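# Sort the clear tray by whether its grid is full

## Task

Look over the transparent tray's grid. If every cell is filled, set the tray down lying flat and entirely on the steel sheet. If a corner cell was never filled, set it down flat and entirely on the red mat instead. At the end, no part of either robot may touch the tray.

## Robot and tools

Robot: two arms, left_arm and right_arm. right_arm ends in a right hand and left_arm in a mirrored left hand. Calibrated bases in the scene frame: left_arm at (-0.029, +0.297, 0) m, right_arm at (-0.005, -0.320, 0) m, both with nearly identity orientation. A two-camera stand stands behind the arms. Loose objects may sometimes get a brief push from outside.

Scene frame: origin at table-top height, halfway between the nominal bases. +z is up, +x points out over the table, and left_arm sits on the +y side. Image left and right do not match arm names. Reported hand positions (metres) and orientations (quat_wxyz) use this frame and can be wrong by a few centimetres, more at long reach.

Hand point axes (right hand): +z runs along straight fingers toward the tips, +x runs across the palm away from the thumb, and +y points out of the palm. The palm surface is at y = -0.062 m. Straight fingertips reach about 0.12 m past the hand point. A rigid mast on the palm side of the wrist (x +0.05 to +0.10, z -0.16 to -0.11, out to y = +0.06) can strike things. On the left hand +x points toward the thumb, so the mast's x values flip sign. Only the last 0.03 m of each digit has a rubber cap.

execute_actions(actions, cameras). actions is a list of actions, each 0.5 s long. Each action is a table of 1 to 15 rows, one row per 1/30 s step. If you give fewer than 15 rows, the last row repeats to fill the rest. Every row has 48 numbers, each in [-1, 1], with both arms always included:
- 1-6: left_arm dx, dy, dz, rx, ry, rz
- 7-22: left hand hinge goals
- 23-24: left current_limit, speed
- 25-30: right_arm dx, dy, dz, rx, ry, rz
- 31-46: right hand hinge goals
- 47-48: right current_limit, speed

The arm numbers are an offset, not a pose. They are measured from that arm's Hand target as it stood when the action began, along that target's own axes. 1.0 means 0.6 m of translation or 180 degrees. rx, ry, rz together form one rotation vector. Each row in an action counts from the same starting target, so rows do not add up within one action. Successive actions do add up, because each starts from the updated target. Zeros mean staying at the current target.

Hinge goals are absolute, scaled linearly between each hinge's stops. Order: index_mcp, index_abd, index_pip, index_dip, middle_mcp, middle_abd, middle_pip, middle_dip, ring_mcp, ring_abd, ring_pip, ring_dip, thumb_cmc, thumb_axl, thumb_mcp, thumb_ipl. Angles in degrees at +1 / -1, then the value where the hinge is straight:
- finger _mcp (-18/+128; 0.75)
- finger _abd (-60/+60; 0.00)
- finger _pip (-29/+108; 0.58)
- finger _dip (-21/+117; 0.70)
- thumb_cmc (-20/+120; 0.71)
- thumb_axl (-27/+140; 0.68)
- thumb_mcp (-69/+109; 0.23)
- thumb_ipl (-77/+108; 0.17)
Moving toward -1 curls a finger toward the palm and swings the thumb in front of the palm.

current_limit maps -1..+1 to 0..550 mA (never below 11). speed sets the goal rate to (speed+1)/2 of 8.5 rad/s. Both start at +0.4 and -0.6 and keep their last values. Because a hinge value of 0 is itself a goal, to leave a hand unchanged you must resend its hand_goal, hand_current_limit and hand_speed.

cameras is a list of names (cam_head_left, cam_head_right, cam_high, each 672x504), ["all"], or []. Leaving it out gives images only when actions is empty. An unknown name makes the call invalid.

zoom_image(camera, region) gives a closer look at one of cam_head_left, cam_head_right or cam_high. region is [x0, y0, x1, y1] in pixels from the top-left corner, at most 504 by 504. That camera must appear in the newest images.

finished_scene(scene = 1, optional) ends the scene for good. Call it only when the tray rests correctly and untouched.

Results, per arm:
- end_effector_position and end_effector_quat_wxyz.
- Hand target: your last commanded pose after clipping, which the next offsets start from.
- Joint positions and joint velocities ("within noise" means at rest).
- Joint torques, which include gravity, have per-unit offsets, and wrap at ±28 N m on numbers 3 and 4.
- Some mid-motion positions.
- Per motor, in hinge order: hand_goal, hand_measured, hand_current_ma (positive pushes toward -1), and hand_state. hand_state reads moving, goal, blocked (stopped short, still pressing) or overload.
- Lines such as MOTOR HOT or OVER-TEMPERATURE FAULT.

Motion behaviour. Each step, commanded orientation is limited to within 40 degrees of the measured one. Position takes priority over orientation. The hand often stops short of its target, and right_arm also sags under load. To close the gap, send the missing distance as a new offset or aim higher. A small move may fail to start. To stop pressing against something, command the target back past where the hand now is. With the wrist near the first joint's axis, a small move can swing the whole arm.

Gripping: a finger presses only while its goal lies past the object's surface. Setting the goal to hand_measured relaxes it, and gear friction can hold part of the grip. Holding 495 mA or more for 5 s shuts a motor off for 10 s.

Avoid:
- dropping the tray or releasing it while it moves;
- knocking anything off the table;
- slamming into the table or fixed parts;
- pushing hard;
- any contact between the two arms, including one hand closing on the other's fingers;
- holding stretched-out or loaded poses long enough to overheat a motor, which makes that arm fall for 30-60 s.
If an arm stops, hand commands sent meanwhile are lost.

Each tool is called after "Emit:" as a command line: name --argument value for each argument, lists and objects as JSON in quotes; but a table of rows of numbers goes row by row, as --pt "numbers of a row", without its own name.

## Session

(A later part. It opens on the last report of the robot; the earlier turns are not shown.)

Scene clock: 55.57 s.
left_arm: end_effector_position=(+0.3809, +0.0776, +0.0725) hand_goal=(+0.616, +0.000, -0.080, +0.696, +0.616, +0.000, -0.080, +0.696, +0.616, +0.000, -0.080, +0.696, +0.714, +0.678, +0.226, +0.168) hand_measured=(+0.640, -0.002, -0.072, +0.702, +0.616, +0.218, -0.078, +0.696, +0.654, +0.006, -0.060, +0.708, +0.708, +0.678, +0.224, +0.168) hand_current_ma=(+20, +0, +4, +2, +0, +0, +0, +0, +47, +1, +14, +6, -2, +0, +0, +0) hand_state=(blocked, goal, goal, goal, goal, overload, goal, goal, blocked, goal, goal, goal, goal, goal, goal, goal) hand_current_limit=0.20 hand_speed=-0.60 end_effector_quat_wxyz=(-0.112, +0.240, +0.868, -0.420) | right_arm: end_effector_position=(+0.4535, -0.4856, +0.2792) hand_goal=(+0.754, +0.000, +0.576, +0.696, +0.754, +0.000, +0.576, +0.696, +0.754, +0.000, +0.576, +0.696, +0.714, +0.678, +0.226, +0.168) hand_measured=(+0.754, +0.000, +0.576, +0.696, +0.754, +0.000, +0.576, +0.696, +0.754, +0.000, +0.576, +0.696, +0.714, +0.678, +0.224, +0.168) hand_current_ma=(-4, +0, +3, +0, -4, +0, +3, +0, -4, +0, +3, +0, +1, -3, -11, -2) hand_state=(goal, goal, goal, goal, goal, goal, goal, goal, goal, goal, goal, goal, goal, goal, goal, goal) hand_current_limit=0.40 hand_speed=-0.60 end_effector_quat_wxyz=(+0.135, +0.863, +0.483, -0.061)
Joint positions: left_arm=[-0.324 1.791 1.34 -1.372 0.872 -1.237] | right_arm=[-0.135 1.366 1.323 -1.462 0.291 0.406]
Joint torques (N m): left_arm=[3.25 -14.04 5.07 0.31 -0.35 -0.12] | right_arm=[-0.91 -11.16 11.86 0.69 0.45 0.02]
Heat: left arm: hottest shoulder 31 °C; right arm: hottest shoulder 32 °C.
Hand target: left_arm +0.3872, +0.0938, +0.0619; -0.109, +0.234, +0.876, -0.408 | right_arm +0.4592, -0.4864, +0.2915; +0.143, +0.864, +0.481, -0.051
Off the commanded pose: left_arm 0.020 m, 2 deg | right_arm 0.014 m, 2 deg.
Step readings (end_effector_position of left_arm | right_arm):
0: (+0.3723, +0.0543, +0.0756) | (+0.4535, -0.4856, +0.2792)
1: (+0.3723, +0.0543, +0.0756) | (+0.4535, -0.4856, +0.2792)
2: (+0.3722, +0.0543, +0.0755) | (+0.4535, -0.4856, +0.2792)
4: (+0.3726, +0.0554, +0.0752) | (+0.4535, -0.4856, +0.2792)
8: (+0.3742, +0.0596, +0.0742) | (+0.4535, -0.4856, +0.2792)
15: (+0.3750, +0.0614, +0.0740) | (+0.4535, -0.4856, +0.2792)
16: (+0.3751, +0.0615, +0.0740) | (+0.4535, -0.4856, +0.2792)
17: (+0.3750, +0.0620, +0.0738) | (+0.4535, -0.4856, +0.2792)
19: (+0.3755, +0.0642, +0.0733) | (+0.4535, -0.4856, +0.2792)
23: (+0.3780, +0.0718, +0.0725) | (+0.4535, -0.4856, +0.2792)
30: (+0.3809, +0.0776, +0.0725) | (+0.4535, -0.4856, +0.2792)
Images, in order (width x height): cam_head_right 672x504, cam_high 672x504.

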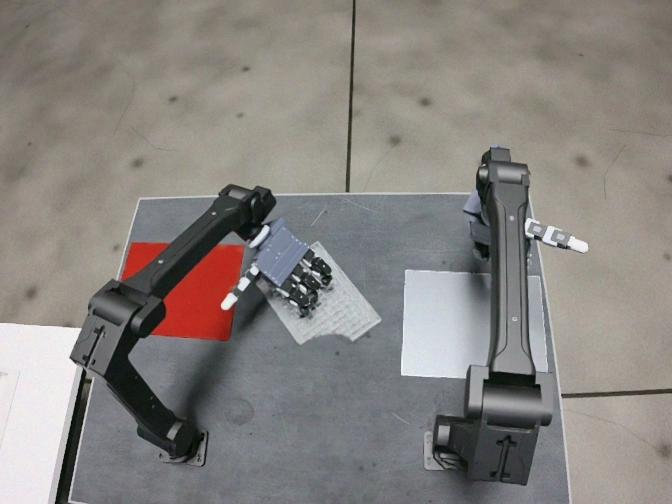

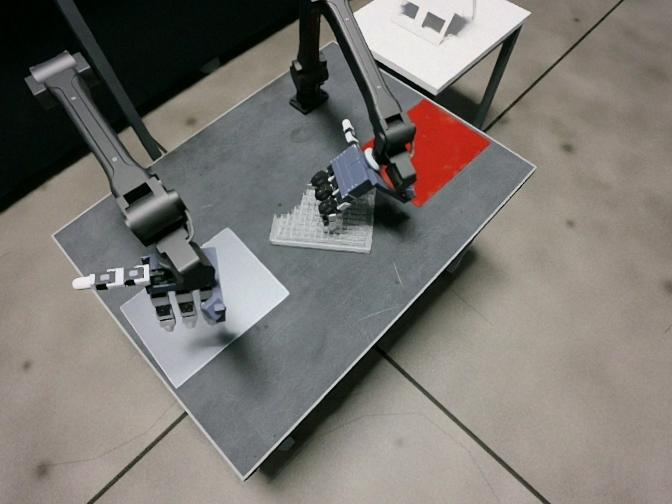

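Emit:
execute_actions --actions '[[[0.0082,0.0234,-0.0278,0,-0.0109,-0.0092,0.616,0,-0.08,0.696,0.616,0,-0.08,0.696,0.616,0,-0.08,0.696,0.714,0.678,0.226,0.168,0.2,-0.6,0,0,0,0,0,0,0.754,0,0.576,0.696,0.754,0,0.576,0.696,0.754,0,0.576,0.696,0.714,0.678,0.226,0.168,0.4,-0.6]],[[0.0082,0.0234,-0.0278,0,-0.0109,-0.0092,0.616,0,-0.08,0.696,0.616,0,-0.08,0.696,0.616,0,-0.08,0.696,0.714,0.678,0.226,0.168,0.2,-0.6,0,0,0,0,0,0,0.754,0,0.576,0.696,0.754,0,0.576,0.696,0.754,0,0.576,0.696,0.714,0.678,0.226,0.168,0.4,-0.6]],[[0.0082,0.0230,-0.0273,0,-0.0109,-0.0092,0.616,0,-0.08,0.696,0.616,0,-0.08,0.696,0.616,0,-0.08,0.696,0.714,0.678,0.226,0.168,0.2,-0.6,0,0,0,0,0,0,0.754,0,0.576,0.696,0.754,0,0.576,0.696,0.754,0,0.576,0.696,0.714,0.678,0.226,0.168,0.4,-0.6]],[[0.0082,0.0230,-0.0273,0,-0.0109,-0.0092,0.616,0,-0.08,0.696,0.616,0,-0.08,0.696,0.616,0,-0.08,0.696,0.714,0.678,0.226,0.168,0.2,-0.6,0,0,0,0,0,0,0.754,0,0.576,0.696,0.754,0,0.576,0.696,0.754,0,0.576,0.696,0.714,0.678,0.226,0.168,0.4,-0.6]]]' --cameras '["cam_high","cam_head_left"]'

Emit:
zoom_image --camera "cam_high" --region '[250, 110, 430, 280]'

Emit:
zoom_image --camera "cam_head_left" --region '[200, 200, 400, 370]'

Scene clock: 60.27 s.
left_arm: end_effector_position=(+0.4037, +0.1581, +0.0718) hand_goal=(+0.616, +0.000, -0.080, +0.696, +0.616, +0.000, -0.080, +0.696, +0.616, +0.000, -0.080, +0.696, +0.714, +0.678, +0.226, +0.168) hand_measured=(+0.650, -0.002, -0.062, +0.708, +0.626, +0.216, -0.072, +0.700, +0.658, +0.002, -0.058, +0.710, +0.708, +0.678, +0.224, +0.168) hand_current_ma=(+38, +0, +12, +6, +6, +0, +3, +1, +56, +0, +17, +7, -2, +0, +0, +0) hand_state=(blocked, goal, goal, goal, goal, overload, goal, goal, blocked, goal, blocked, goal, goal, goal, goal, goal) hand_current_limit=0.20 hand_speed=-0.60 end_effector_quat_wxyz=(-0.074, +0.164, +0.885, -0.429) | right_arm: end_effector_position=(+0.4535, -0.4856, +0.2792) hand_goal=(+0.754, +0.000, +0.576, +0.696, +0.754, +0.000, +0.576, +0.696, +0.754, +0.000, +0.576, +0.696, +0.714, +0.678, +0.226, +0.168) hand_measured=(+0.754, +0.000, +0.576, +0.696, +0.754, +0.000, +0.576, +0.696, +0.754, +0.000, +0.576, +0.696, +0.714, +0.678, +0.224, +0.168) hand_current_ma=(-4, +0, +3, +0, -4, +0, +3, +0, -4, +0, +3, +0, +1, -3, -11, -2) hand_state=(goal, goal, goal, goal, goal, goal, goal, goal, goal, goal, goal, goal, goal, goal, goal, goal) hand_current_limit=0.40 hand_speed=-0.60 end_effector_quat_wxyz=(+0.135, +0.863, +0.483, -0.061)
Joint positions: left_arm=[-0.138 1.771 1.308 -1.372 0.873 -1.22] | right_arm=[-0.135 1.366 1.323 -1.462 0.291 0.406]
Joint torques (N m): left_arm=[3.84 -13.74 5.11 -0.01 -0.54 -0.08] | right_arm=[-0.97 -11.22 11.85 0.68 0.45 0.02]
Heat: left arm: hottest shoulder 31 °C; right arm: hottest shoulder 32 °C.
Hand target: left_arm +0.4075, +0.1800, +0.0620; -0.072, +0.154, +0.893, -0.416 | right_arm +0.4592, -0.4864, +0.2915; +0.143, +0.864, +0.481, -0.051
Off the commanded pose: left_arm 0.024 m, 2 deg | right_arm 0.014 m, 2 deg.
Step readings (end_effector_position of left_arm | right_arm):
0: (+0.3809, +0.0776, +0.0725) | (+0.4535, -0.4856, +0.2792)
1: (+0.3809, +0.0776, +0.0725) | (+0.4535, -0.4856, +0.2792)
2: (+0.3809, +0.0782, +0.0724) | (+0.4535, -0.4856, +0.2792)
4: (+0.3812, +0.0805, +0.0723) | (+0.4535, -0.4856, +0.2792)
8: (+0.3846, +0.0913, +0.0724) | (+0.4535, -0.4856, +0.2792)
15: (+0.3886, +0.1001, +0.0724) | (+0.4535, -0.4856, +0.2792)
16: (+0.3886, +0.1001, +0.0724) | (+0.4535, -0.4856, +0.2792)
17: (+0.3888, +0.1004, +0.0724) | (+0.4535, -0.4856, +0.2792)
19: (+0.3889, +0.1024, +0.0723) | (+0.4535, -0.4856, +0.2792)
23: (+0.3916, +0.1121, +0.0722) | (+0.4535, -0.4856, +0.2792)
30: (+0.3953, +0.1210, +0.0724) | (+0.4535, -0.4856, +0.2792)
31: (+0.3953, +0.1210, +0.0724) | (+0.4535, -0.4856, +0.2792)
32: (+0.3952, +0.1214, +0.0722) | (+0.4535, -0.4856, +0.2792)
34: (+0.3955, +0.1235, +0.0722) | (+0.4535, -0.4856, +0.2792)
38: (+0.3979, +0.1336, +0.0723) | (+0.4535, -0.4856, +0.2792)
45: (+0.4008, +0.1423, +0.0722) | (+0.4535, -0.4856, +0.2792)
46: (+0.4008, +0.1423, +0.0722) | (+0.4535, -0.4856, +0.2792)
47: (+0.4008, +0.1426, +0.0722) | (+0.4535, -0.4856, +0.2792)
49: (+0.4010, +0.1446, +0.0720) | (+0.4535, -0.4856, +0.2792)
53: (+0.4020, +0.1523, +0.0717) | (+0.4535, -0.4856, +0.2792)
60: (+0.4037, +0.1581, +0.0718) | (+0.4535, -0.4856, +0.2792)
Images, in order (width x height): cam_head_left 672x504, cam_high 672x504.

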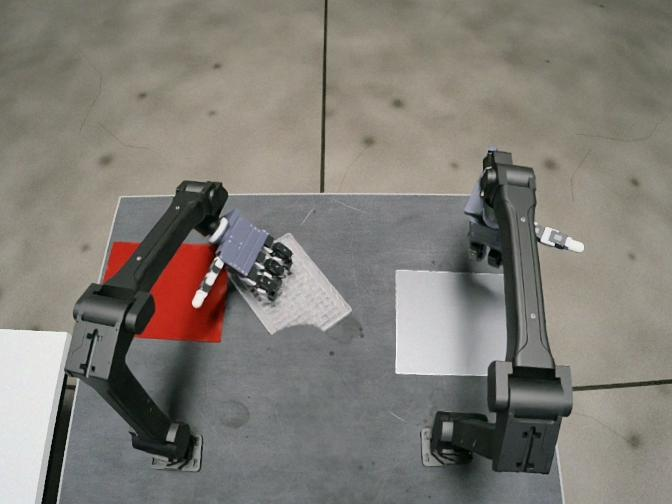

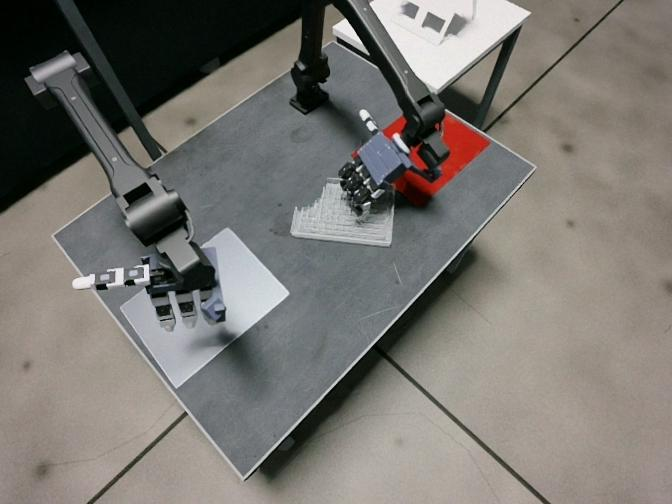

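Scaled by 2.800 from the camera's 672x504 image, which has a finer 960x720 frame.

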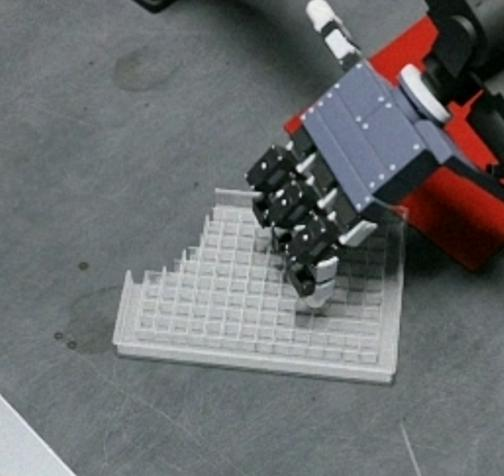

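Scaled by 2.520 from the camera's 672x504 image, which has a finer 960x720 frame.

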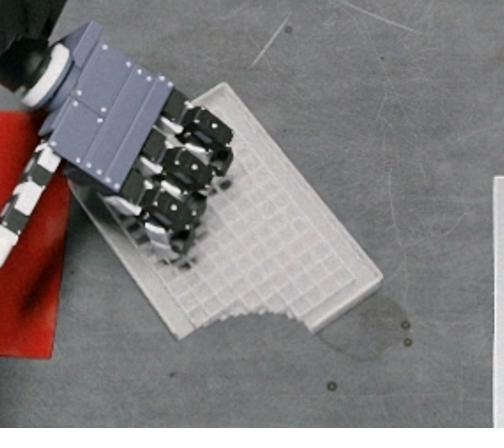

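Emit:
zoom_image --camera "cam_high" --region '[340, 90, 500, 220]'

Scaled by 3.150 from the camera's 672x504 image, which has a finer 960x720 frame.

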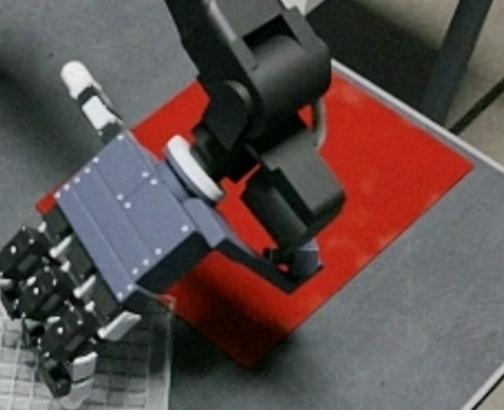

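Emit:
execute_actions --actions '[[[0,0.0255,0.0214,0,0,0,0.616,0,-0.08,0.696,0.616,0,-0.08,0.696,0.616,0,-0.08,0.696,0.714,0.678,0.226,0.168,0.4,-0.6,0,0,0,0,0,0,0.754,0,0.576,0.696,0.754,0,0.576,0.696,0.754,0,0.576,0.696,0.714,0.678,0.226,0.168,0.4,-0.6]],[[0.0085,0.0225,-0.0268,0,-0.0109,-0.0092,0.616,0,-0.08,0.696,0.616,0,-0.08,0.696,0.616,0,-0.08,0.696,0.714,0.678,0.226,0.168,0.4,-0.6,0,0,0,0,0,0,0.754,0,0.576,0.696,0.754,0,0.576,0.696,0.754,0,0.576,0.696,0.714,0.678,0.226,0.168,0.4,-0.6]],[[0.0085,0.0225,-0.0268,0,-0.0109,-0.0092,0.616,0,-0.08,0.696,0.616,0,-0.08,0.696,0.616,0,-0.08,0.696,0.714,0.678,0.226,0.168,0.4,-0.6,0,0,0,0,0,0,0.754,0,0.576,0.696,0.754,0,0.576,0.696,0.754,0,0.576,0.696,0.714,0.678,0.226,0.168,0.4,-0.6]]]' --cameras '["cam_high","cam_head_left"]'

Emit:
zoom_image --camera "cam_high" --region '[270, 110, 450, 280]'

Emit:
zoom_image --camera "cam_head_left" --region '[200, 200, 400, 370]'

Scene clock: 71.17 s.
left_arm: end_effector_position=(+0.4071, +0.1922, +0.0674) hand_goal=(+0.616, +0.000, -0.080, +0.696, +0.616, +0.000, -0.080, +0.696, +0.616, +0.000, -0.080, +0.696, +0.714, +0.678, +0.226, +0.168) hand_measured=(+0.680, -0.002, -0.046, +0.720, +0.660, +0.206, -0.050, +0.712, +0.674, +0.000, -0.050, +0.716, +0.708, +0.678, +0.224, +0.168) hand_current_ma=(+112, +0, +34, +18, +61, +0, +28, +11, +96, +0, +30, +13, -2, +0, +0, +0) hand_state=(blocked, goal, blocked, blocked, blocked, overload, blocked, goal, blocked, goal, blocked, goal, goal, goal, goal, goal) hand_current_limit=0.40 hand_speed=-0.60 end_effector_quat_wxyz=(-0.051, +0.125, +0.886, -0.444) | right_arm: end_effector_position=(+0.4535, -0.4856, +0.2792) hand_goal=(+0.754, +0.000, +0.576, +0.696, +0.754, +0.000, +0.576, +0.696, +0.754, +0.000, +0.576, +0.696, +0.714, +0.678, +0.226, +0.168) hand_measured=(+0.754, +0.000, +0.576, +0.696, +0.754, +0.000, +0.576, +0.696, +0.754, +0.000, +0.576, +0.696, +0.714, +0.678, +0.224, +0.168) hand_current_ma=(-4, +0, +3, +0, -4, +0, +3, +0, -4, +0, +3, +0, +1, -3, -11, -2) hand_state=(goal, goal, goal, goal, goal, goal, goal, goal, goal, goal, goal, goal, goal, goal, goal, goal) hand_current_limit=0.40 hand_speed=-0.60 end_effector_quat_wxyz=(+0.135, +0.863, +0.483, -0.061)
Joint positions: left_arm=[-0.05 1.76 1.274 -1.348 0.9 -1.215] | right_arm=[-0.135 1.366 1.323 -1.462 0.291 0.406]
Joint torques (N m): left_arm=[4.48 -11.69 4.59 0.79 -1.53 -0.02] | right_arm=[-0.97 -11.16 11.85 0.68 0.45 0.02]
Heat: left arm: hottest shoulder 31 °C; right arm: hottest shoulder 32 °C.
Hand target: left_arm +0.4109, +0.2232, +0.0420; -0.054, +0.114, +0.899, -0.419 | right_arm +0.4592, -0.4864, +0.2915; +0.143, +0.864, +0.481, -0.051
Off the commanded pose: left_arm 0.040 m, 4 deg | right_arm 0.014 m, 2 deg.
Step readings (end_effector_position of left_arm | right_arm):
0: (+0.4037, +0.1581, +0.0718) | (+0.4535, -0.4856, +0.2792)
1: (+0.4035, +0.1581, +0.0717) | (+0.4535, -0.4856, +0.2792)
2: (+0.4033, +0.1581, +0.0715) | (+0.4535, -0.4856, +0.2792)
4: (+0.4032, +0.1582, +0.0709) | (+0.4535, -0.4856, +0.2792)
8: (+0.4032, +0.1591, +0.0704) | (+0.4535, -0.4856, +0.2792)
15: (+0.4029, +0.1593, +0.0702) | (+0.4535, -0.4856, +0.2792)
16: (+0.4030, +0.1593, +0.0702) | (+0.4535, -0.4856, +0.2792)
17: (+0.4030, +0.1597, +0.0702) | (+0.4535, -0.4856, +0.2792)
19: (+0.4031, +0.1619, +0.0697) | (+0.4535, -0.4856, +0.2792)
23: (+0.4032, +0.1672, +0.0683) | (+0.4535, -0.4856, +0.2792)
30: (+0.4035, +0.1685, +0.0680) | (+0.4535, -0.4856, +0.2792)
31: (+0.4035, +0.1685, +0.0680) | (+0.4535, -0.4856, +0.2792)
32: (+0.4034, +0.1689, +0.0678) | (+0.4535, -0.4856, +0.2792)
34: (+0.4034, +0.1715, +0.0675) | (+0.4535, -0.4856, +0.2792)
38: (+0.4048, +0.1829, +0.0674) | (+0.4535, -0.4856, +0.2792)
45: (+0.4070, +0.1922, +0.0672) | (+0.4535, -0.4856, +0.2792)
Images, in order (width x height): cam_head_left 672x504, cam_high 672x504.

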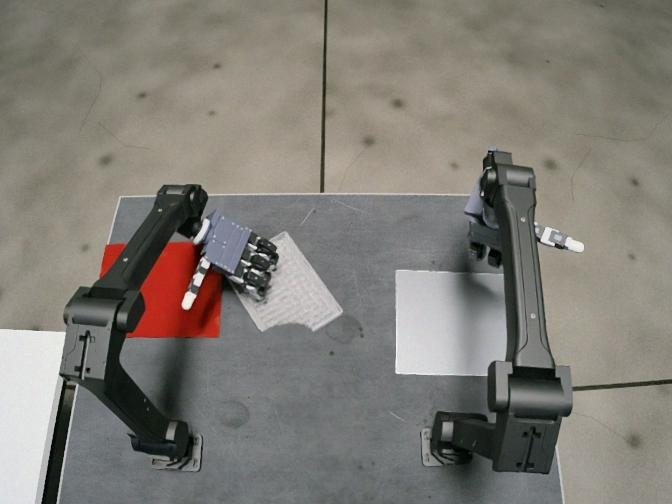

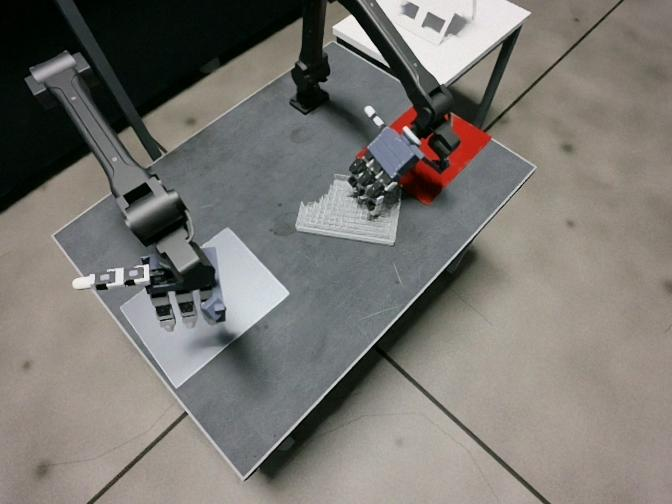

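Scaled by 2.800 from the camera's 672x504 image, which has a finer 960x720 frame.

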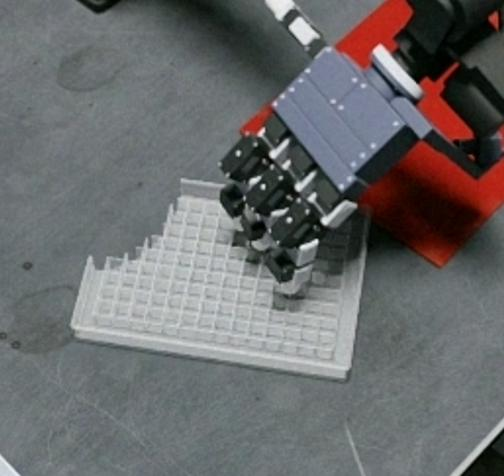

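Scaled by 2.520 from the camera's 672x504 image, which has a finer 960x720 frame.

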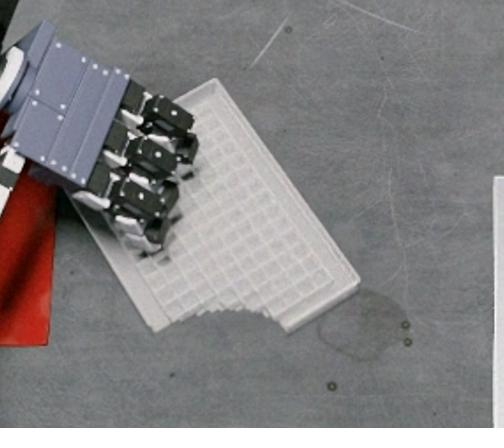

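Emit:
zoom_image --camera "cam_head_left" --region '[80, 190, 250, 360]'

Scaled by 2.965 from the camera's 672x504 image, which has a finer 960x720 frame.

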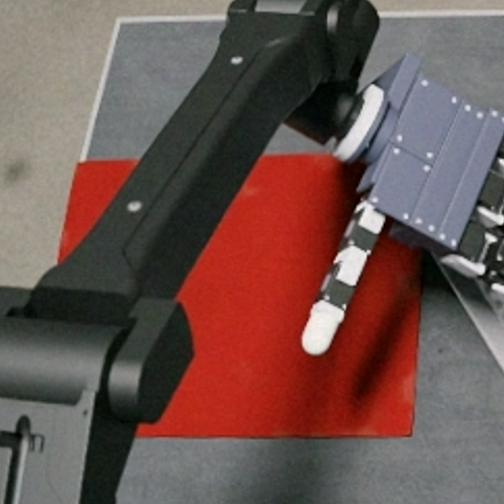

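Emit:
execute_actions --actions '[[[0,-0.0894,-0.075,0,0,0,0.616,0,-0.08,0.696,0.616,0,-0.08,0.696,0.616,0,-0.08,0.696,0.714,0.678,0.226,0.168,0.4,-0.6,0,0,0,0,0,0,0.754,0,0.576,0.696,0.754,0,0.576,0.696,0.754,0,0.576,0.696,0.714,0.678,0.226,0.168,0.4,-0.6]],[[0,-0.0894,-0.075,0,0,0,0.616,0,-0.08,0.696,0.616,0,-0.08,0.696,0.616,0,-0.08,0.696,0.714,0.678,0.226,0.168,0.4,-0.6,0,0,0,0,0,0,0.754,0,0.576,0.696,0.754,0,0.576,0.696,0.754,0,0.576,0.696,0.714,0.678,0.226,0.168,0.4,-0.6]],[[0.1007,-0.015,0.0179,0,0,0,0.616,0,-0.08,0.696,0.616,0,-0.08,0.696,0.616,0,-0.08,0.696,0.714,0.678,0.226,0.168,0.4,-0.6,0,0,0,0,0,0,0.754,0,0.576,0.696,0.754,0,0.576,0.696,0.754,0,0.576,0.696,0.714,0.678,0.226,0.168,0.4,-0.6]],[[0.1007,-0.015,0.0179,0,0,0,0.616,0,-0.08,0.696,0.616,0,-0.08,0.696,0.616,0,-0.08,0.696,0.714,0.678,0.226,0.168,0.4,-0.6,0,0,0,0,0,0,0.754,0,0.576,0.696,0.754,0,0.576,0.696,0.754,0,0.576,0.696,0.714,0.678,0.226,0.168,0.4,-0.6]],[[0.1007,-0.015,0.0179,0,0,0,0.616,0,-0.08,0.696,0.616,0,-0.08,0.696,0.616,0,-0.08,0.696,0.714,0.678,0.226,0.168,0.4,-0.6,0,0,0,0,0,0,0.754,0,0.576,0.696,0.754,0,0.576,0.696,0.754,0,0.576,0.696,0.714,0.678,0.226,0.168,0.4,-0.6]]]' --cameras '["all"]'

Scene clock: 108.93 s.
left_arm: end_effector_position=(+0.2252, +0.2235, +0.1807) hand_goal=(+0.616, +0.000, -0.080, +0.696, +0.616, +0.000, -0.080, +0.696, +0.616, +0.000, -0.080, +0.696, +0.714, +0.678, +0.226, +0.168) hand_measured=(+0.612, -0.002, -0.078, +0.700, +0.612, +0.184, -0.078, +0.698, +0.612, -0.002, -0.078, +0.698, +0.708, +0.678, +0.224, +0.168) hand_current_ma=(-1, +0, +0, +1, -1, +0, +0, +1, -1, +0, +0, +1, -2, +0, +0, +0) hand_state=(goal, goal, goal, goal, goal, overload, goal, goal, goal, goal, goal, goal, goal, goal, goal, goal) hand_current_limit=0.40 hand_speed=-0.60 end_effector_quat_wxyz=(-0.055, +0.120, +0.899, -0.417) | right_arm: end_effector_position=(+0.4535, -0.4856, +0.2792) hand_goal=(+0.754, +0.000, +0.576, +0.696, +0.754, +0.000, +0.576, +0.696, +0.754, +0.000, +0.576, +0.696, +0.714, +0.678, +0.226, +0.168) hand_measured=(+0.754, +0.000, +0.576, +0.696, +0.754, +0.000, +0.576, +0.696, +0.754, +0.000, +0.576, +0.696, +0.714, +0.678, +0.224, +0.168) hand_current_ma=(-4, +0, +3, +0, -4, +0, +3, +0, -4, +0, +3, +0, +1, -3, -11, -2) hand_state=(goal, goal, goal, goal, goal, goal, goal, goal, goal, goal, goal, goal, goal, goal, goal, goal) hand_current_limit=0.40 hand_speed=-0.60 end_effector_quat_wxyz=(+0.135, +0.863, +0.483, -0.061)
Joint positions: left_arm=[-0.011 1.186 0.98 -1.65 0.832 -1.191] | right_arm=[-0.135 1.366 1.323 -1.462 0.291 0.406]
Joint torques (N m): left_arm=[2.43 -6.53 6.34 -0.83 0.67 -0.11] | right_arm=[-0.91 -11.22 11.85 0.68 0.45 0.03]
Heat: left arm: hottest shoulder 30 °C; right arm: hottest shoulder 32 °C.
Hand target: left_arm +0.2250, +0.2275, +0.1822; -0.054, +0.114, +0.899, -0.419 | right_arm +0.4592, -0.4864, +0.2915; +0.143, +0.864, +0.481, -0.051
Off the commanded pose: left_arm 0.004 m, 1 deg | right_arm 0.014 m, 2 deg.
Step readings (end_effector_position of left_arm | right_arm):
0: (+0.4071, +0.1922, +0.0674) | (+0.4535, -0.4856, +0.2792)
1: (+0.4070, +0.1922, +0.0676) | (+0.4535, -0.4856, +0.2792)
2: (+0.4055, +0.1927, +0.0685) | (+0.4535, -0.4856, +0.2792)
4: (+0.4024, +0.1984, +0.0727) | (+0.4535, -0.4856, +0.2792)
8: (+0.3956, +0.2124, +0.0836) | (+0.4535, -0.4856, +0.2792)
15: (+0.3968, +0.2192, +0.0942) | (+0.4535, -0.4856, +0.2792)
16: (+0.3967, +0.2192, +0.0950) | (+0.4535, -0.4856, +0.2792)
17: (+0.3954, +0.2194, +0.0972) | (+0.4535, -0.4856, +0.2792)
19: (+0.3921, +0.2196, +0.1081) | (+0.4535, -0.4856, +0.2792)
23: (+0.3955, +0.2196, +0.1415) | (+0.4535, -0.4856, +0.2792)
30: (+0.4011, +0.2195, +0.1742) | (+0.4535, -0.4856, +0.2792)
31: (+0.4009, +0.2195, +0.1743) | (+0.4535, -0.4856, +0.2792)
32: (+0.3992, +0.2194, +0.1734) | (+0.4535, -0.4856, +0.2792)
34: (+0.3859, +0.2195, +0.1691) | (+0.4535, -0.4856, +0.2792)
38: (+0.3538, +0.2203, +0.1672) | (+0.4535, -0.4856, +0.2792)
45: (+0.3471, +0.2204, +0.1810) | (+0.4535, -0.4856, +0.2792)
46: (+0.3466, +0.2204, +0.1808) | (+0.4535, -0.4856, +0.2792)
47: (+0.3440, +0.2202, +0.1791) | (+0.4535, -0.4856, +0.2792)
49: (+0.3265, +0.2206, +0.1723) | (+0.4535, -0.4856, +0.2792)
53: (+0.2924, +0.2215, +0.1688) | (+0.4535, -0.4856, +0.2792)
60: (+0.2869, +0.2216, +0.1810) | (+0.4535, -0.4856, +0.2792)
61: (+0.2862, +0.2216, +0.1805) | (+0.4535, -0.4856, +0.2792)
62: (+0.2832, +0.2214, +0.1791) | (+0.4535, -0.4856, +0.2792)
64: (+0.2659, +0.2219, +0.1730) | (+0.4535, -0.4856, +0.2792)
68: (+0.2329, +0.2228, +0.1701) | (+0.4535, -0.4856, +0.2792)
75: (+0.2251, +0.2232, +0.1807) | (+0.4535, -0.4856, +0.2792)

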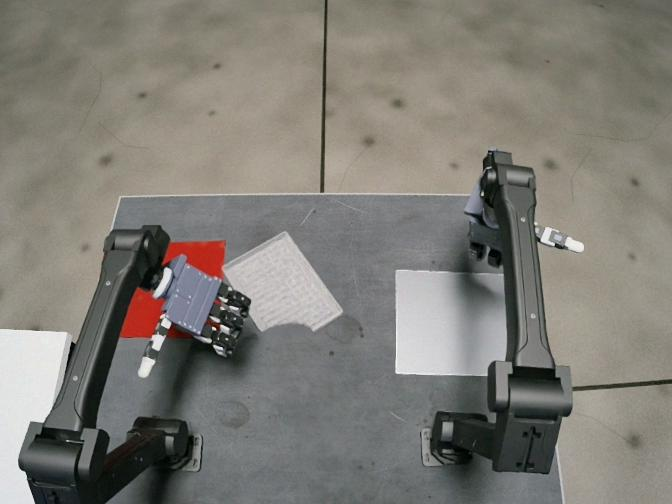

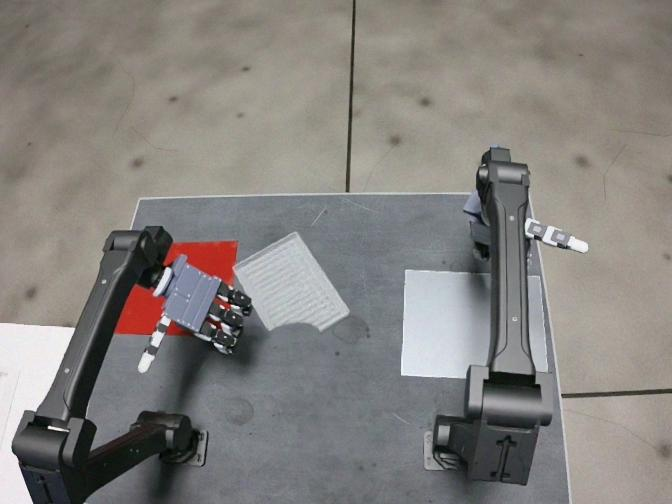

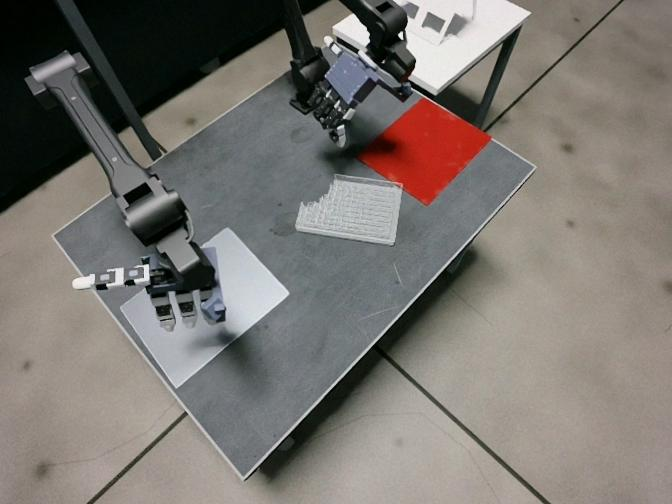

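Emit:
zoom_image --camera "cam_high" --region '[280, 100, 500, 260]'

Emit:
zoom_image --camera "cam_head_right" --region '[100, 220, 370, 350]'

Emit:
zoom_image --camera "cam_head_left" --region '[210, 220, 350, 340]'

Scaled by 2.291 from the camera's 672x504 image, which has a finer 960x720 frame.

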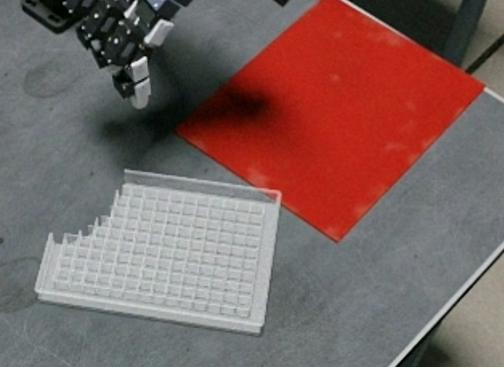

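Scaled by 1.867 from the camera's 672x504 image, which has a finer 960x720 frame.

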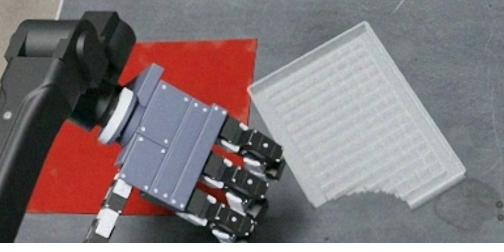

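Scaled by 3.600 from the camera's 672x504 image, which has a finer 960x720 frame.

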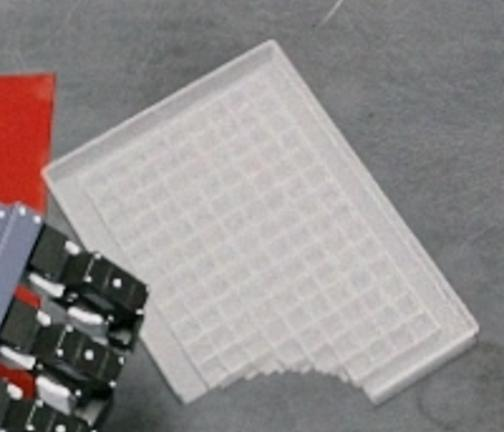

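Emit:
execute_actions --actions '[[[-0.0083,0.0838,0.0557,0,0,0,0.616,0,-0.08,0.696,0.616,0,-0.08,0.696,0.616,0,-0.08,0.696,0.714,0.678,0.226,0.168,0.4,-0.6,0,0,0,0,0,0,0.754,0,0.576,0.696,0.754,0,0.576,0.696,0.754,0,0.576,0.696,0.714,0.678,0.226,0.168,0.4,-0.6]],[[-0.0083,0.0838,0.0557,0,0,0,0.616,0,-0.08,0.696,0.616,0,-0.08,0.696,0.616,0,-0.08,0.696,0.714,0.678,0.226,0.168,0.4,-0.6,0,0,0,0,0,0,0.754,0,0.576,0.696,0.754,0,0.576,0.696,0.754,0,0.576,0.696,0.714,0.678,0.226,0.168,0.4,-0.6]]]' --cameras '["all"]'

Emit:
zoom_image --camera "cam_high" --region '[260, 80, 420, 260]'

Scene clock: 117.63 s.
left_arm: end_effector_position=(+0.2309, +0.2344, +0.0614) hand_goal=(+0.616, +0.000, -0.080, +0.696, +0.616, +0.000, -0.080, +0.696, +0.616, +0.000, -0.080, +0.696, +0.714, +0.678, +0.226, +0.168) hand_measured=(+0.612, -0.002, -0.078, +0.700, +0.612, +0.184, -0.078, +0.698, +0.612, -0.002, -0.078, +0.698, +0.708, +0.678, +0.224, +0.168) hand_current_ma=(-1, +0, +0, +1, -1, +0, +0, +1, -1, +0, +0, +1, -2, +0, +0, +0) hand_state=(goal, goal, goal, goal, goal, overload, goal, goal, goal, goal, goal, goal, goal, goal, goal, goal) hand_current_limit=0.40 hand_speed=-0.60 end_effector_quat_wxyz=(-0.066, +0.114, +0.898, -0.419) | right_arm: end_effector_position=(+0.4535, -0.4856, +0.2792) hand_goal=(+0.754, +0.000, +0.576, +0.696, +0.754, +0.000, +0.576, +0.696, +0.754, +0.000, +0.576, +0.696, +0.714, +0.678, +0.226, +0.168) hand_measured=(+0.754, +0.000, +0.576, +0.696, +0.754, +0.000, +0.576, +0.696, +0.754, +0.000, +0.576, +0.696, +0.714, +0.678, +0.224, +0.168) hand_current_ma=(-4, +0, +3, +0, -4, +0, +3, +0, -4, +0, +3, +0, +1, -3, -11, -2) hand_state=(goal, goal, goal, goal, goal, goal, goal, goal, goal, goal, goal, goal, goal, goal, goal, goal) hand_current_limit=0.40 hand_speed=-0.60 end_effector_quat_wxyz=(+0.135, +0.863, +0.483, -0.061)
Joint positions: left_arm=[0.025 1.365 0.788 -1.341 0.822 -1.142] | right_arm=[-0.135 1.366 1.323 -1.462 0.291 0.406]
Joint torques (N m): left_arm=[2.43 -7.59 5.67 0.01 0.65 -0.11] | right_arm=[-0.91 -11.16 11.85 0.68 0.45 0.02]
Heat: left arm: hottest shoulder 30 °C; right arm: hottest shoulder 32 °C.
Hand target: left_arm +0.2379, +0.2383, +0.0623; -0.054, +0.114, +0.899, -0.419 | right_arm +0.4592, -0.4864, +0.2915; +0.143, +0.864, +0.481, -0.051
Off the commanded pose: left_arm 0.008 m, 1 deg | right_arm 0.014 m, 2 deg.
Step readings (end_effector_position of left_arm | right_arm):
0: (+0.2252, +0.2235, +0.1807) | (+0.4535, -0.4856, +0.2792)
1: (+0.2249, +0.2236, +0.1803) | (+0.4535, -0.4856, +0.2792)
2: (+0.2249, +0.2237, +0.1779) | (+0.4535, -0.4856, +0.2792)
4: (+0.2242, +0.2249, +0.1652) | (+0.4535, -0.4856, +0.2792)
8: (+0.2188, +0.2282, +0.1349) | (+0.4535, -0.4856, +0.2792)
15: (+0.2240, +0.2292, +0.1212) | (+0.4535, -0.4856, +0.2792)
16: (+0.2245, +0.2292, +0.1208) | (+0.4535, -0.4856, +0.2792)
17: (+0.2263, +0.2295, +0.1183) | (+0.4535, -0.4856, +0.2792)
19: (+0.2299, +0.2307, +0.1068) | (+0.4535, -0.4856, +0.2792)
23: (+0.2264, +0.2335, +0.0774) | (+0.4535, -0.4856, +0.2792)
30: (+0.2297, +0.2344, +0.0617) | (+0.4535, -0.4856, +0.2792)

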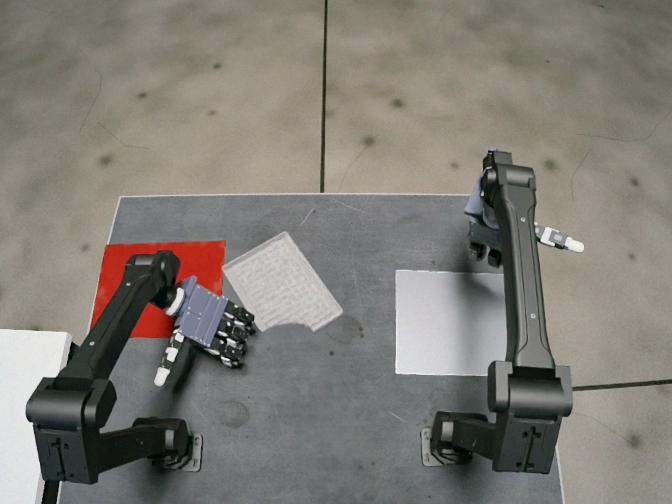

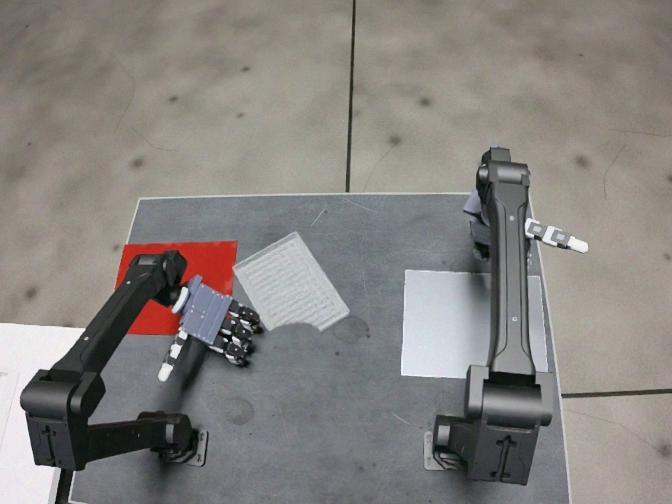

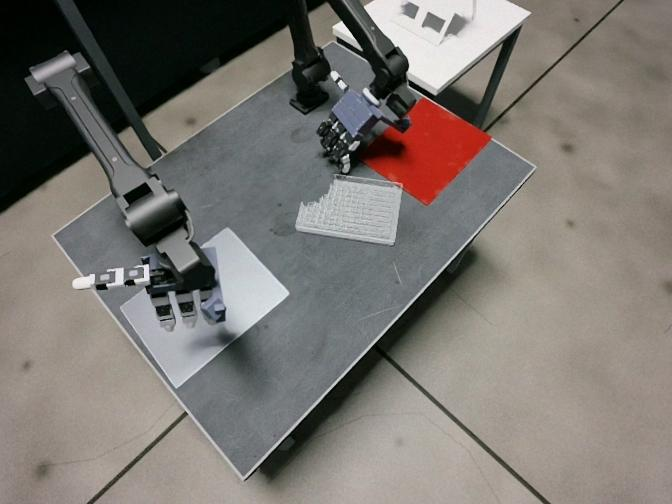

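Scaled by 2.800 from the camera's 672x504 image, which has a finer 960x720 frame.

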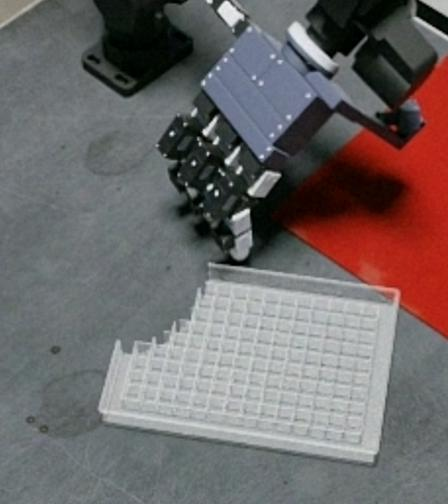

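Emit:
execute_actions --actions '[[[-0.0293,-0.0192,0.0229,0,0,0,0.616,0,-0.08,0.696,0.616,0,-0.08,0.696,0.616,0,-0.08,0.696,0.714,0.678,0.226,0.168,0.4,-0.6,0,0,0,0,0,0,0.754,0,0.576,0.696,0.754,0,0.576,0.696,0.754,0,0.576,0.696,0.714,0.678,0.226,0.168,0.4,-0.6]],[[-0.0293,-0.0192,0.0229,0,0,0,0.616,0,-0.08,0.696,0.616,0,-0.08,0.696,0.616,0,-0.08,0.696,0.714,0.678,0.226,0.168,0.4,-0.6,0,0,0,0,0,0,0.754,0,0.576,0.696,0.754,0,0.576,0.696,0.754,0,0.576,0.696,0.714,0.678,0.226,0.168,0.4,-0.6]],[[-0.0293,-0.0192,0.0229,0,0,0,0.616,0,-0.08,0.696,0.616,0,-0.08,0.696,0.616,0,-0.08,0.696,0.714,0.678,0.226,0.168,0.4,-0.6,0,0,0,0,0,0,0.754,0,0.576,0.696,0.754,0,0.576,0.696,0.754,0,0.576,0.696,0.714,0.678,0.226,0.168,0.4,-0.6]],[[-0.0293,-0.0192,0.0229,0,0,0,0.616,0,-0.08,0.696,0.616,0,-0.08,0.696,0.616,0,-0.08,0.696,0.714,0.678,0.226,0.168,0.4,-0.6,0,0,0,0,0,0,0.754,0,0.576,0.696,0.754,0,0.576,0.696,0.754,0,0.576,0.696,0.714,0.678,0.226,0.168,0.4,-0.6]]]' --cameras '["cam_high","cam_head_left"]'

Emit:
zoom_image --camera "cam_head_left" --region '[200, 220, 380, 370]'

Scene clock: 121.73 s.
left_arm: end_effector_position=(+0.2654, +0.1624, +0.0591) hand_goal=(+0.616, +0.000, -0.080, +0.696, +0.616, +0.000, -0.080, +0.696, +0.616, +0.000, -0.080, +0.696, +0.714, +0.678, +0.226, +0.168) hand_measured=(+0.612, -0.002, -0.078, +0.700, +0.612, +0.184, -0.078, +0.698, +0.570, +0.056, -0.120, +0.674, +0.708, +0.678, +0.224, +0.168) hand_current_ma=(-1, +0, +0, +1, -1, +0, +0, +1, -63, +64, -46, -18, -2, +0, +0, +0) hand_state=(goal, goal, goal, goal, goal, overload, goal, goal, blocked, blocked, blocked, blocked, goal, goal, goal, goal) hand_current_limit=0.40 hand_speed=-0.60 end_effector_quat_wxyz=(-0.074, +0.090, +0.901, -0.417) | right_arm: end_effector_position=(+0.4535, -0.4856, +0.2792) hand_goal=(+0.754, +0.000, +0.576, +0.696, +0.754, +0.000, +0.576, +0.696, +0.754, +0.000, +0.576, +0.696, +0.714, +0.678, +0.226, +0.168) hand_measured=(+0.754, +0.000, +0.576, +0.696, +0.754, +0.000, +0.576, +0.696, +0.754, +0.000, +0.576, +0.696, +0.714, +0.678, +0.224, +0.168) hand_current_ma=(-4, +0, +3, +0, -4, +0, +3, +0, -4, +0, +3, +0, +1, -3, -11, -2) hand_state=(goal, goal, goal, goal, goal, goal, goal, goal, goal, goal, goal, goal, goal, goal, goal, goal) hand_current_limit=0.40 hand_speed=-0.60 end_effector_quat_wxyz=(+0.135, +0.863, +0.483, -0.061)
Joint positions: left_arm=[-0.185 1.433 0.859 -1.105 0.871 -1.506] | right_arm=[-0.135 1.366 1.323 -1.462 0.291 0.406]
Joint torques (N m): left_arm=[-0.09 -7.65 8.18 1.39 0.73 -0.12] | right_arm=[-0.91 -11.22 11.86 0.68 0.46 0.03]
Heat: left arm: hottest shoulder 30 °C; right arm: hottest shoulder 32 °C.
Hand target: left_arm +0.2880, +0.1512, +0.0619; -0.054, +0.114, +0.899, -0.419 | right_arm +0.4592, -0.4864, +0.2915; +0.143, +0.864, +0.481, -0.051
Off the commanded pose: left_arm 0.025 m, 4 deg | right_arm 0.014 m, 2 deg.
Step readings (end_effector_position of left_arm | right_arm):
0: (+0.2310, +0.2344, +0.0613) | (+0.4535, -0.4856, +0.2792)
1: (+0.2312, +0.2344, +0.0613) | (+0.4535, -0.4856, +0.2792)
2: (+0.2321, +0.2340, +0.0612) | (+0.4535, -0.4856, +0.2792)
4: (+0.2355, +0.2316, +0.0604) | (+0.4535, -0.4856, +0.2792)
8: (+0.2380, +0.2244, +0.0582) | (+0.4535, -0.4856, +0.2792)
15: (+0.2378, +0.2208, +0.0569) | (+0.4535, -0.4856, +0.2792)
16: (+0.2379, +0.2206, +0.0568) | (+0.4535, -0.4856, +0.2792)
17: (+0.2381, +0.2189, +0.0567) | (+0.4535, -0.4856, +0.2792)
19: (+0.2402, +0.2146, +0.0565) | (+0.4535, -0.4856, +0.2792)
23: (+0.2431, +0.2053, +0.0573) | (+0.4535, -0.4856, +0.2792)
30: (+0.2436, +0.2024, +0.0577) | (+0.4535, -0.4856, +0.2792)
31: (+0.2437, +0.2021, +0.0578) | (+0.4535, -0.4856, +0.2792)
32: (+0.2440, +0.2013, +0.0579) | (+0.4535, -0.4856, +0.2792)
34: (+0.2455, +0.1972, +0.0584) | (+0.4535, -0.4856, +0.2792)
38: (+0.2520, +0.1857, +0.0580) | (+0.4535, -0.4856, +0.2792)
45: (+0.2533, +0.1828, +0.0586) | (+0.4535, -0.4856, +0.2792)
46: (+0.2534, +0.1826, +0.0587) | (+0.4535, -0.4856, +0.2792)
47: (+0.2537, +0.1819, +0.0587) | (+0.4535, -0.4856, +0.2792)
49: (+0.2560, +0.1776, +0.0591) | (+0.4535, -0.4856, +0.2792)
53: (+0.2638, +0.1659, +0.0585) | (+0.4535, -0.4856, +0.2792)
60: (+0.2656, +0.1626, +0.0590) | (+0.4535, -0.4856, +0.2792)
Images, in order (width x height): cam_head_left 672x504, cam_high 672x504.

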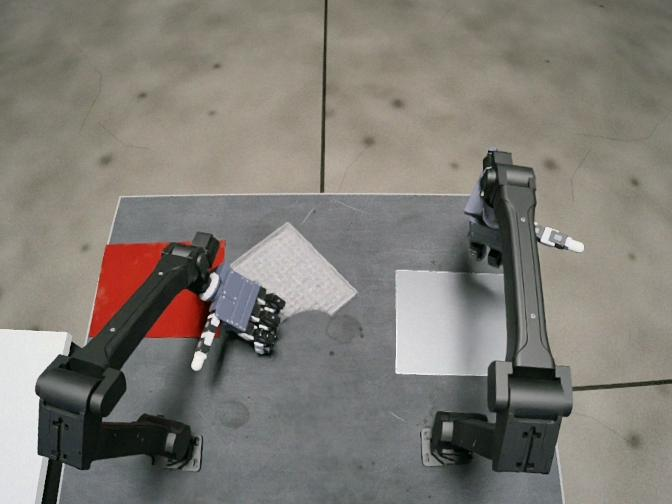

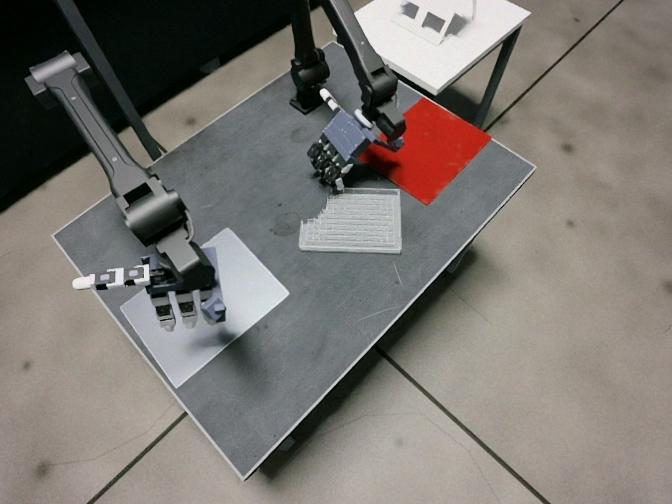

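Scaled by 2.800 from the camera's 672x504 image, which has a finer 960x720 frame.

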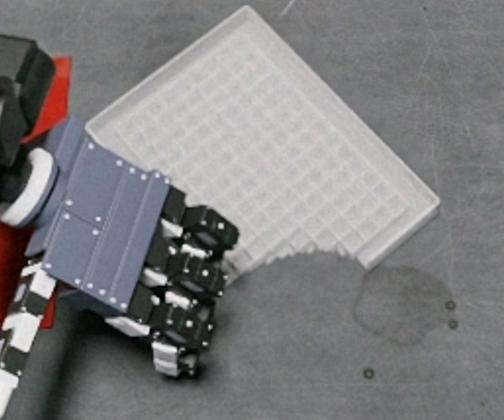

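Emit:
execute_actions --actions '[[[0,-0.1277,-0.1072,0,0,0,0.616,0,-0.08,0.696,0.616,0,-0.08,0.696,0.616,0,-0.08,0.696,0.714,0.678,0.226,0.168,0.4,-0.6,0,0,0,0,0,0,0.754,0,0.576,0.696,0.754,0,0.576,0.696,0.754,0,0.576,0.696,0.714,0.678,0.226,0.168,0.4,-0.6]],[[0,-0.1277,-0.1072,0,0,0,0.616,0,-0.08,0.696,0.616,0,-0.08,0.696,0.616,0,-0.08,0.696,0.714,0.678,0.226,0.168,0.4,-0.6,0,0,0,0,0,0,0.754,0,0.576,0.696,0.754,0,0.576,0.696,0.754,0,0.576,0.696,0.714,0.678,0.226,0.168,0.4,-0.6]],[[0,0,0,-0.0503,0.0604,0.1296,0.616,0,-0.08,0.696,0.616,0,-0.08,0.696,0.616,0,-0.08,0.696,0.714,0.678,0.226,0.168,0.4,-0.6,0,0,0,0,0,0,0.754,0,0.576,0.696,0.754,0,0.576,0.696,0.754,0,0.576,0.696,0.714,0.678,0.226,0.168,0.4,-0.6]],[[0,0,0,-0.0503,0.0604,0.1296,0.206,0,-0.153,0.116,0.206,0,-0.153,0.116,0.206,0,-0.153,0.116,0.714,0.678,0.226,0.168,0.4,-0.6,0,0,0,0,0,0,0.754,0,0.576,0.696,0.754,0,0.576,0.696,0.754,0,0.576,0.696,0.714,0.678,0.226,0.168,0.4,-0.6]],[[0,0,0,-0.0503,0.0604,0.1296,0.206,0,-0.153,0.116,0.206,0,-0.153,0.116,0.206,0,-0.153,0.116,0.714,0.678,0.226,0.168,0.4,-0.6,0,0,0,0,0,0,0.754,0,0.576,0.696,0.754,0,0.576,0.696,0.754,0,0.576,0.696,0.714,0.678,0.226,0.168,0.4,-0.6]],[[0,0,0,-0.0503,0.0604,0.1296,0.206,0,-0.153,0.116,0.206,0,-0.153,0.116,0.206,0,-0.153,0.116,0.714,0.678,0.226,0.168,0.4,-0.6,0,0,0,0,0,0,0.754,0,0.576,0.696,0.754,0,0.576,0.696,0.754,0,0.576,0.696,0.714,0.678,0.226,0.168,0.4,-0.6]]]' --cameras '["all"]'

Scene clock: 140.03 s.
left_arm: end_effector_position=(+0.2849, +0.1518, +0.2585) hand_goal=(+0.206, +0.000, -0.152, +0.116, +0.206, +0.000, -0.152, +0.116, +0.206, +0.000, -0.152, +0.116, +0.714, +0.678, +0.226, +0.168) hand_measured=(+0.212, -0.002, -0.148, +0.120, +0.212, +0.184, -0.146, +0.120, +0.212, +0.002, -0.146, +0.120, +0.712, +0.678, +0.222, +0.168) hand_current_ma=(+2, +0, +1, +1, +2, +0, +2, +1, +3, +0, +1, +1, -1, +0, -1, +0) hand_state=(goal, goal, goal, goal, goal, overload, goal, goal, goal, goal, goal, goal, goal, goal, goal, goal) hand_current_limit=0.40 hand_speed=-0.60 end_effector_quat_wxyz=(-0.011, +0.842, +0.540, -0.003) | right_arm: end_effector_position=(+0.4535, -0.4856, +0.2792) hand_goal=(+0.754, +0.000, +0.576, +0.696, +0.754, +0.000, +0.576, +0.696, +0.754, +0.000, +0.576, +0.696, +0.714, +0.678, +0.226, +0.168) hand_measured=(+0.754, +0.000, +0.576, +0.696, +0.754, +0.000, +0.576, +0.696, +0.754, +0.000, +0.576, +0.696, +0.714, +0.678, +0.224, +0.168) hand_current_ma=(-4, +0, +3, +0, -4, +0, +3, +0, -4, +0, +3, +0, +1, -3, -11, -2) hand_state=(goal, goal, goal, goal, goal, goal, goal, goal, goal, goal, goal, goal, goal, goal, goal, goal) hand_current_limit=0.40 hand_speed=-0.60 end_effector_quat_wxyz=(+0.135, +0.863, +0.483, -0.061)
Joint positions: left_arm=[-0.521 1.03 1.076 -1.638 -0.005 -0.091] | right_arm=[-0.135 1.366 1.323 -1.462 0.291 0.406]
Joint torques (N m): left_arm=[1.73 -5.6 6.98 0.98 -0.02 -0.09] | right_arm=[-0.91 -11.16 11.86 0.66 0.45 0.02]
Heat: left arm: hottest shoulder 29 °C; right arm: hottest shoulder 32 °C.
Hand target: left_arm +0.2883, +0.1509, +0.2621; -0.001, +0.843, +0.538, +0.000 | right_arm +0.4592, -0.4864, +0.2915; +0.143, +0.864, +0.481, -0.051
Off the commanded pose: left_arm 0.005 m, 1 deg | right_arm 0.014 m, 2 deg.
Step readings (end_effector_position of left_arm | right_arm):
0: (+0.2655, +0.1624, +0.0592) | (+0.4535, -0.4856, +0.2792)
1: (+0.2658, +0.1623, +0.0596) | (+0.4535, -0.4856, +0.2792)
2: (+0.2653, +0.1628, +0.0618) | (+0.4535, -0.4856, +0.2792)
4: (+0.2645, +0.1625, +0.0744) | (+0.4535, -0.4856, +0.2792)
8: (+0.2734, +0.1587, +0.1173) | (+0.4535, -0.4856, +0.2792)
15: (+0.2809, +0.1567, +0.1541) | (+0.4535, -0.4856, +0.2792)
16: (+0.2797, +0.1569, +0.1544) | (+0.4535, -0.4856, +0.2792)
17: (+0.2769, +0.1579, +0.1567) | (+0.4535, -0.4856, +0.2792)
19: (+0.2724, +0.1590, +0.1718) | (+0.4535, -0.4856, +0.2792)
23: (+0.2797, +0.1574, +0.2174) | (+0.4535, -0.4856, +0.2792)
30: (+0.2807, +0.1567, +0.2522) | (+0.4535, -0.4856, +0.2792)
31: (+0.2799, +0.1575, +0.2515) | (+0.4535, -0.4856, +0.2792)
32: (+0.2799, +0.1616, +0.2494) | (+0.4535, -0.4856, +0.2792)
34: (+0.2800, +0.1676, +0.2450) | (+0.4535, -0.4856, +0.2792)
38: (+0.2765, +0.1593, +0.2421) | (+0.4535, -0.4856, +0.2792)
45: (+0.2793, +0.1553, +0.2448) | (+0.4535, -0.4856, +0.2792)
46: (+0.2804, +0.1562, +0.2449) | (+0.4535, -0.4856, +0.2792)
47: (+0.2828, +0.1597, +0.2446) | (+0.4535, -0.4856, +0.2792)
49: (+0.2886, +0.1670, +0.2462) | (+0.4535, -0.4856, +0.2792)
53: (+0.2879, +0.1584, +0.2564) | (+0.4535, -0.4856, +0.2792)
60: (+0.2876, +0.1537, +0.2623) | (+0.4535, -0.4856, +0.2792)
61: (+0.2884, +0.1546, +0.2613) | (+0.4535, -0.4856, +0.2792)
62: (+0.2908, +0.1586, +0.2604) | (+0.4535, -0.4856, +0.2792)
64: (+0.2932, +0.1661, +0.2569) | (+0.4535, -0.4856, +0.2792)
68: (+0.2875, +0.1621, +0.2532) | (+0.4535, -0.4856, +0.2792)
75: (+0.2884, +0.1545, +0.2593) | (+0.4535, -0.4856, +0.2792)
76: (+0.2892, +0.1547, +0.2591) | (+0.4535, -0.4856, +0.2792)
77: (+0.2917, +0.1587, +0.2591) | (+0.4535, -0.4856, +0.2792)
79: (+0.2928, +0.1650, +0.2569) | (+0.4535, -0.4856, +0.2792)
83: (+0.2855, +0.1667, +0.2529) | (+0.4535, -0.4856, +0.2792)
90: (+0.2851, +0.1573, +0.2599) | (+0.4535, -0.4856, +0.2792)

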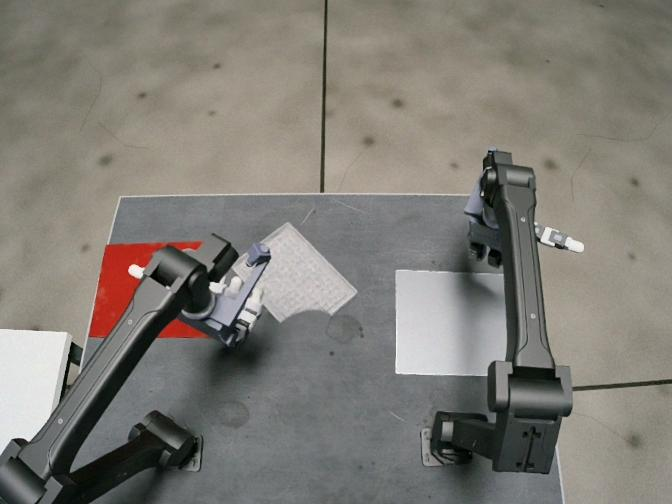

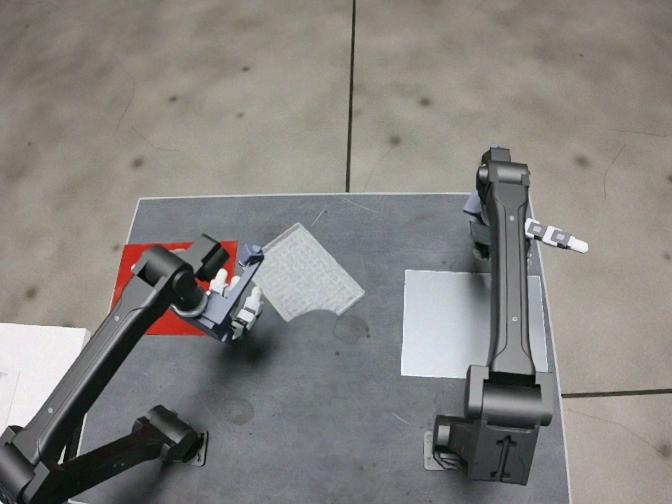

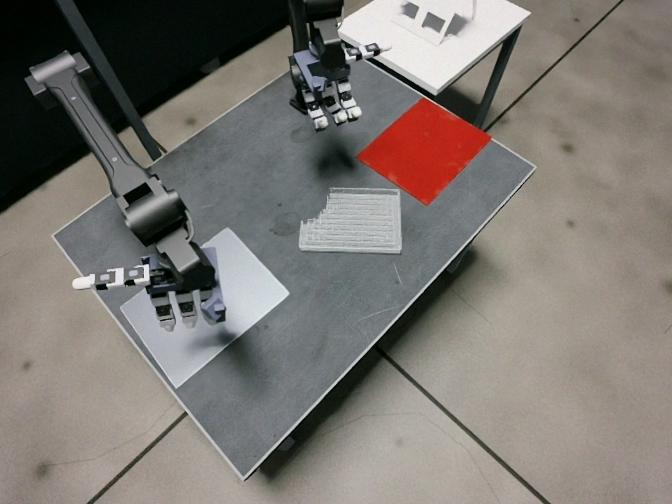

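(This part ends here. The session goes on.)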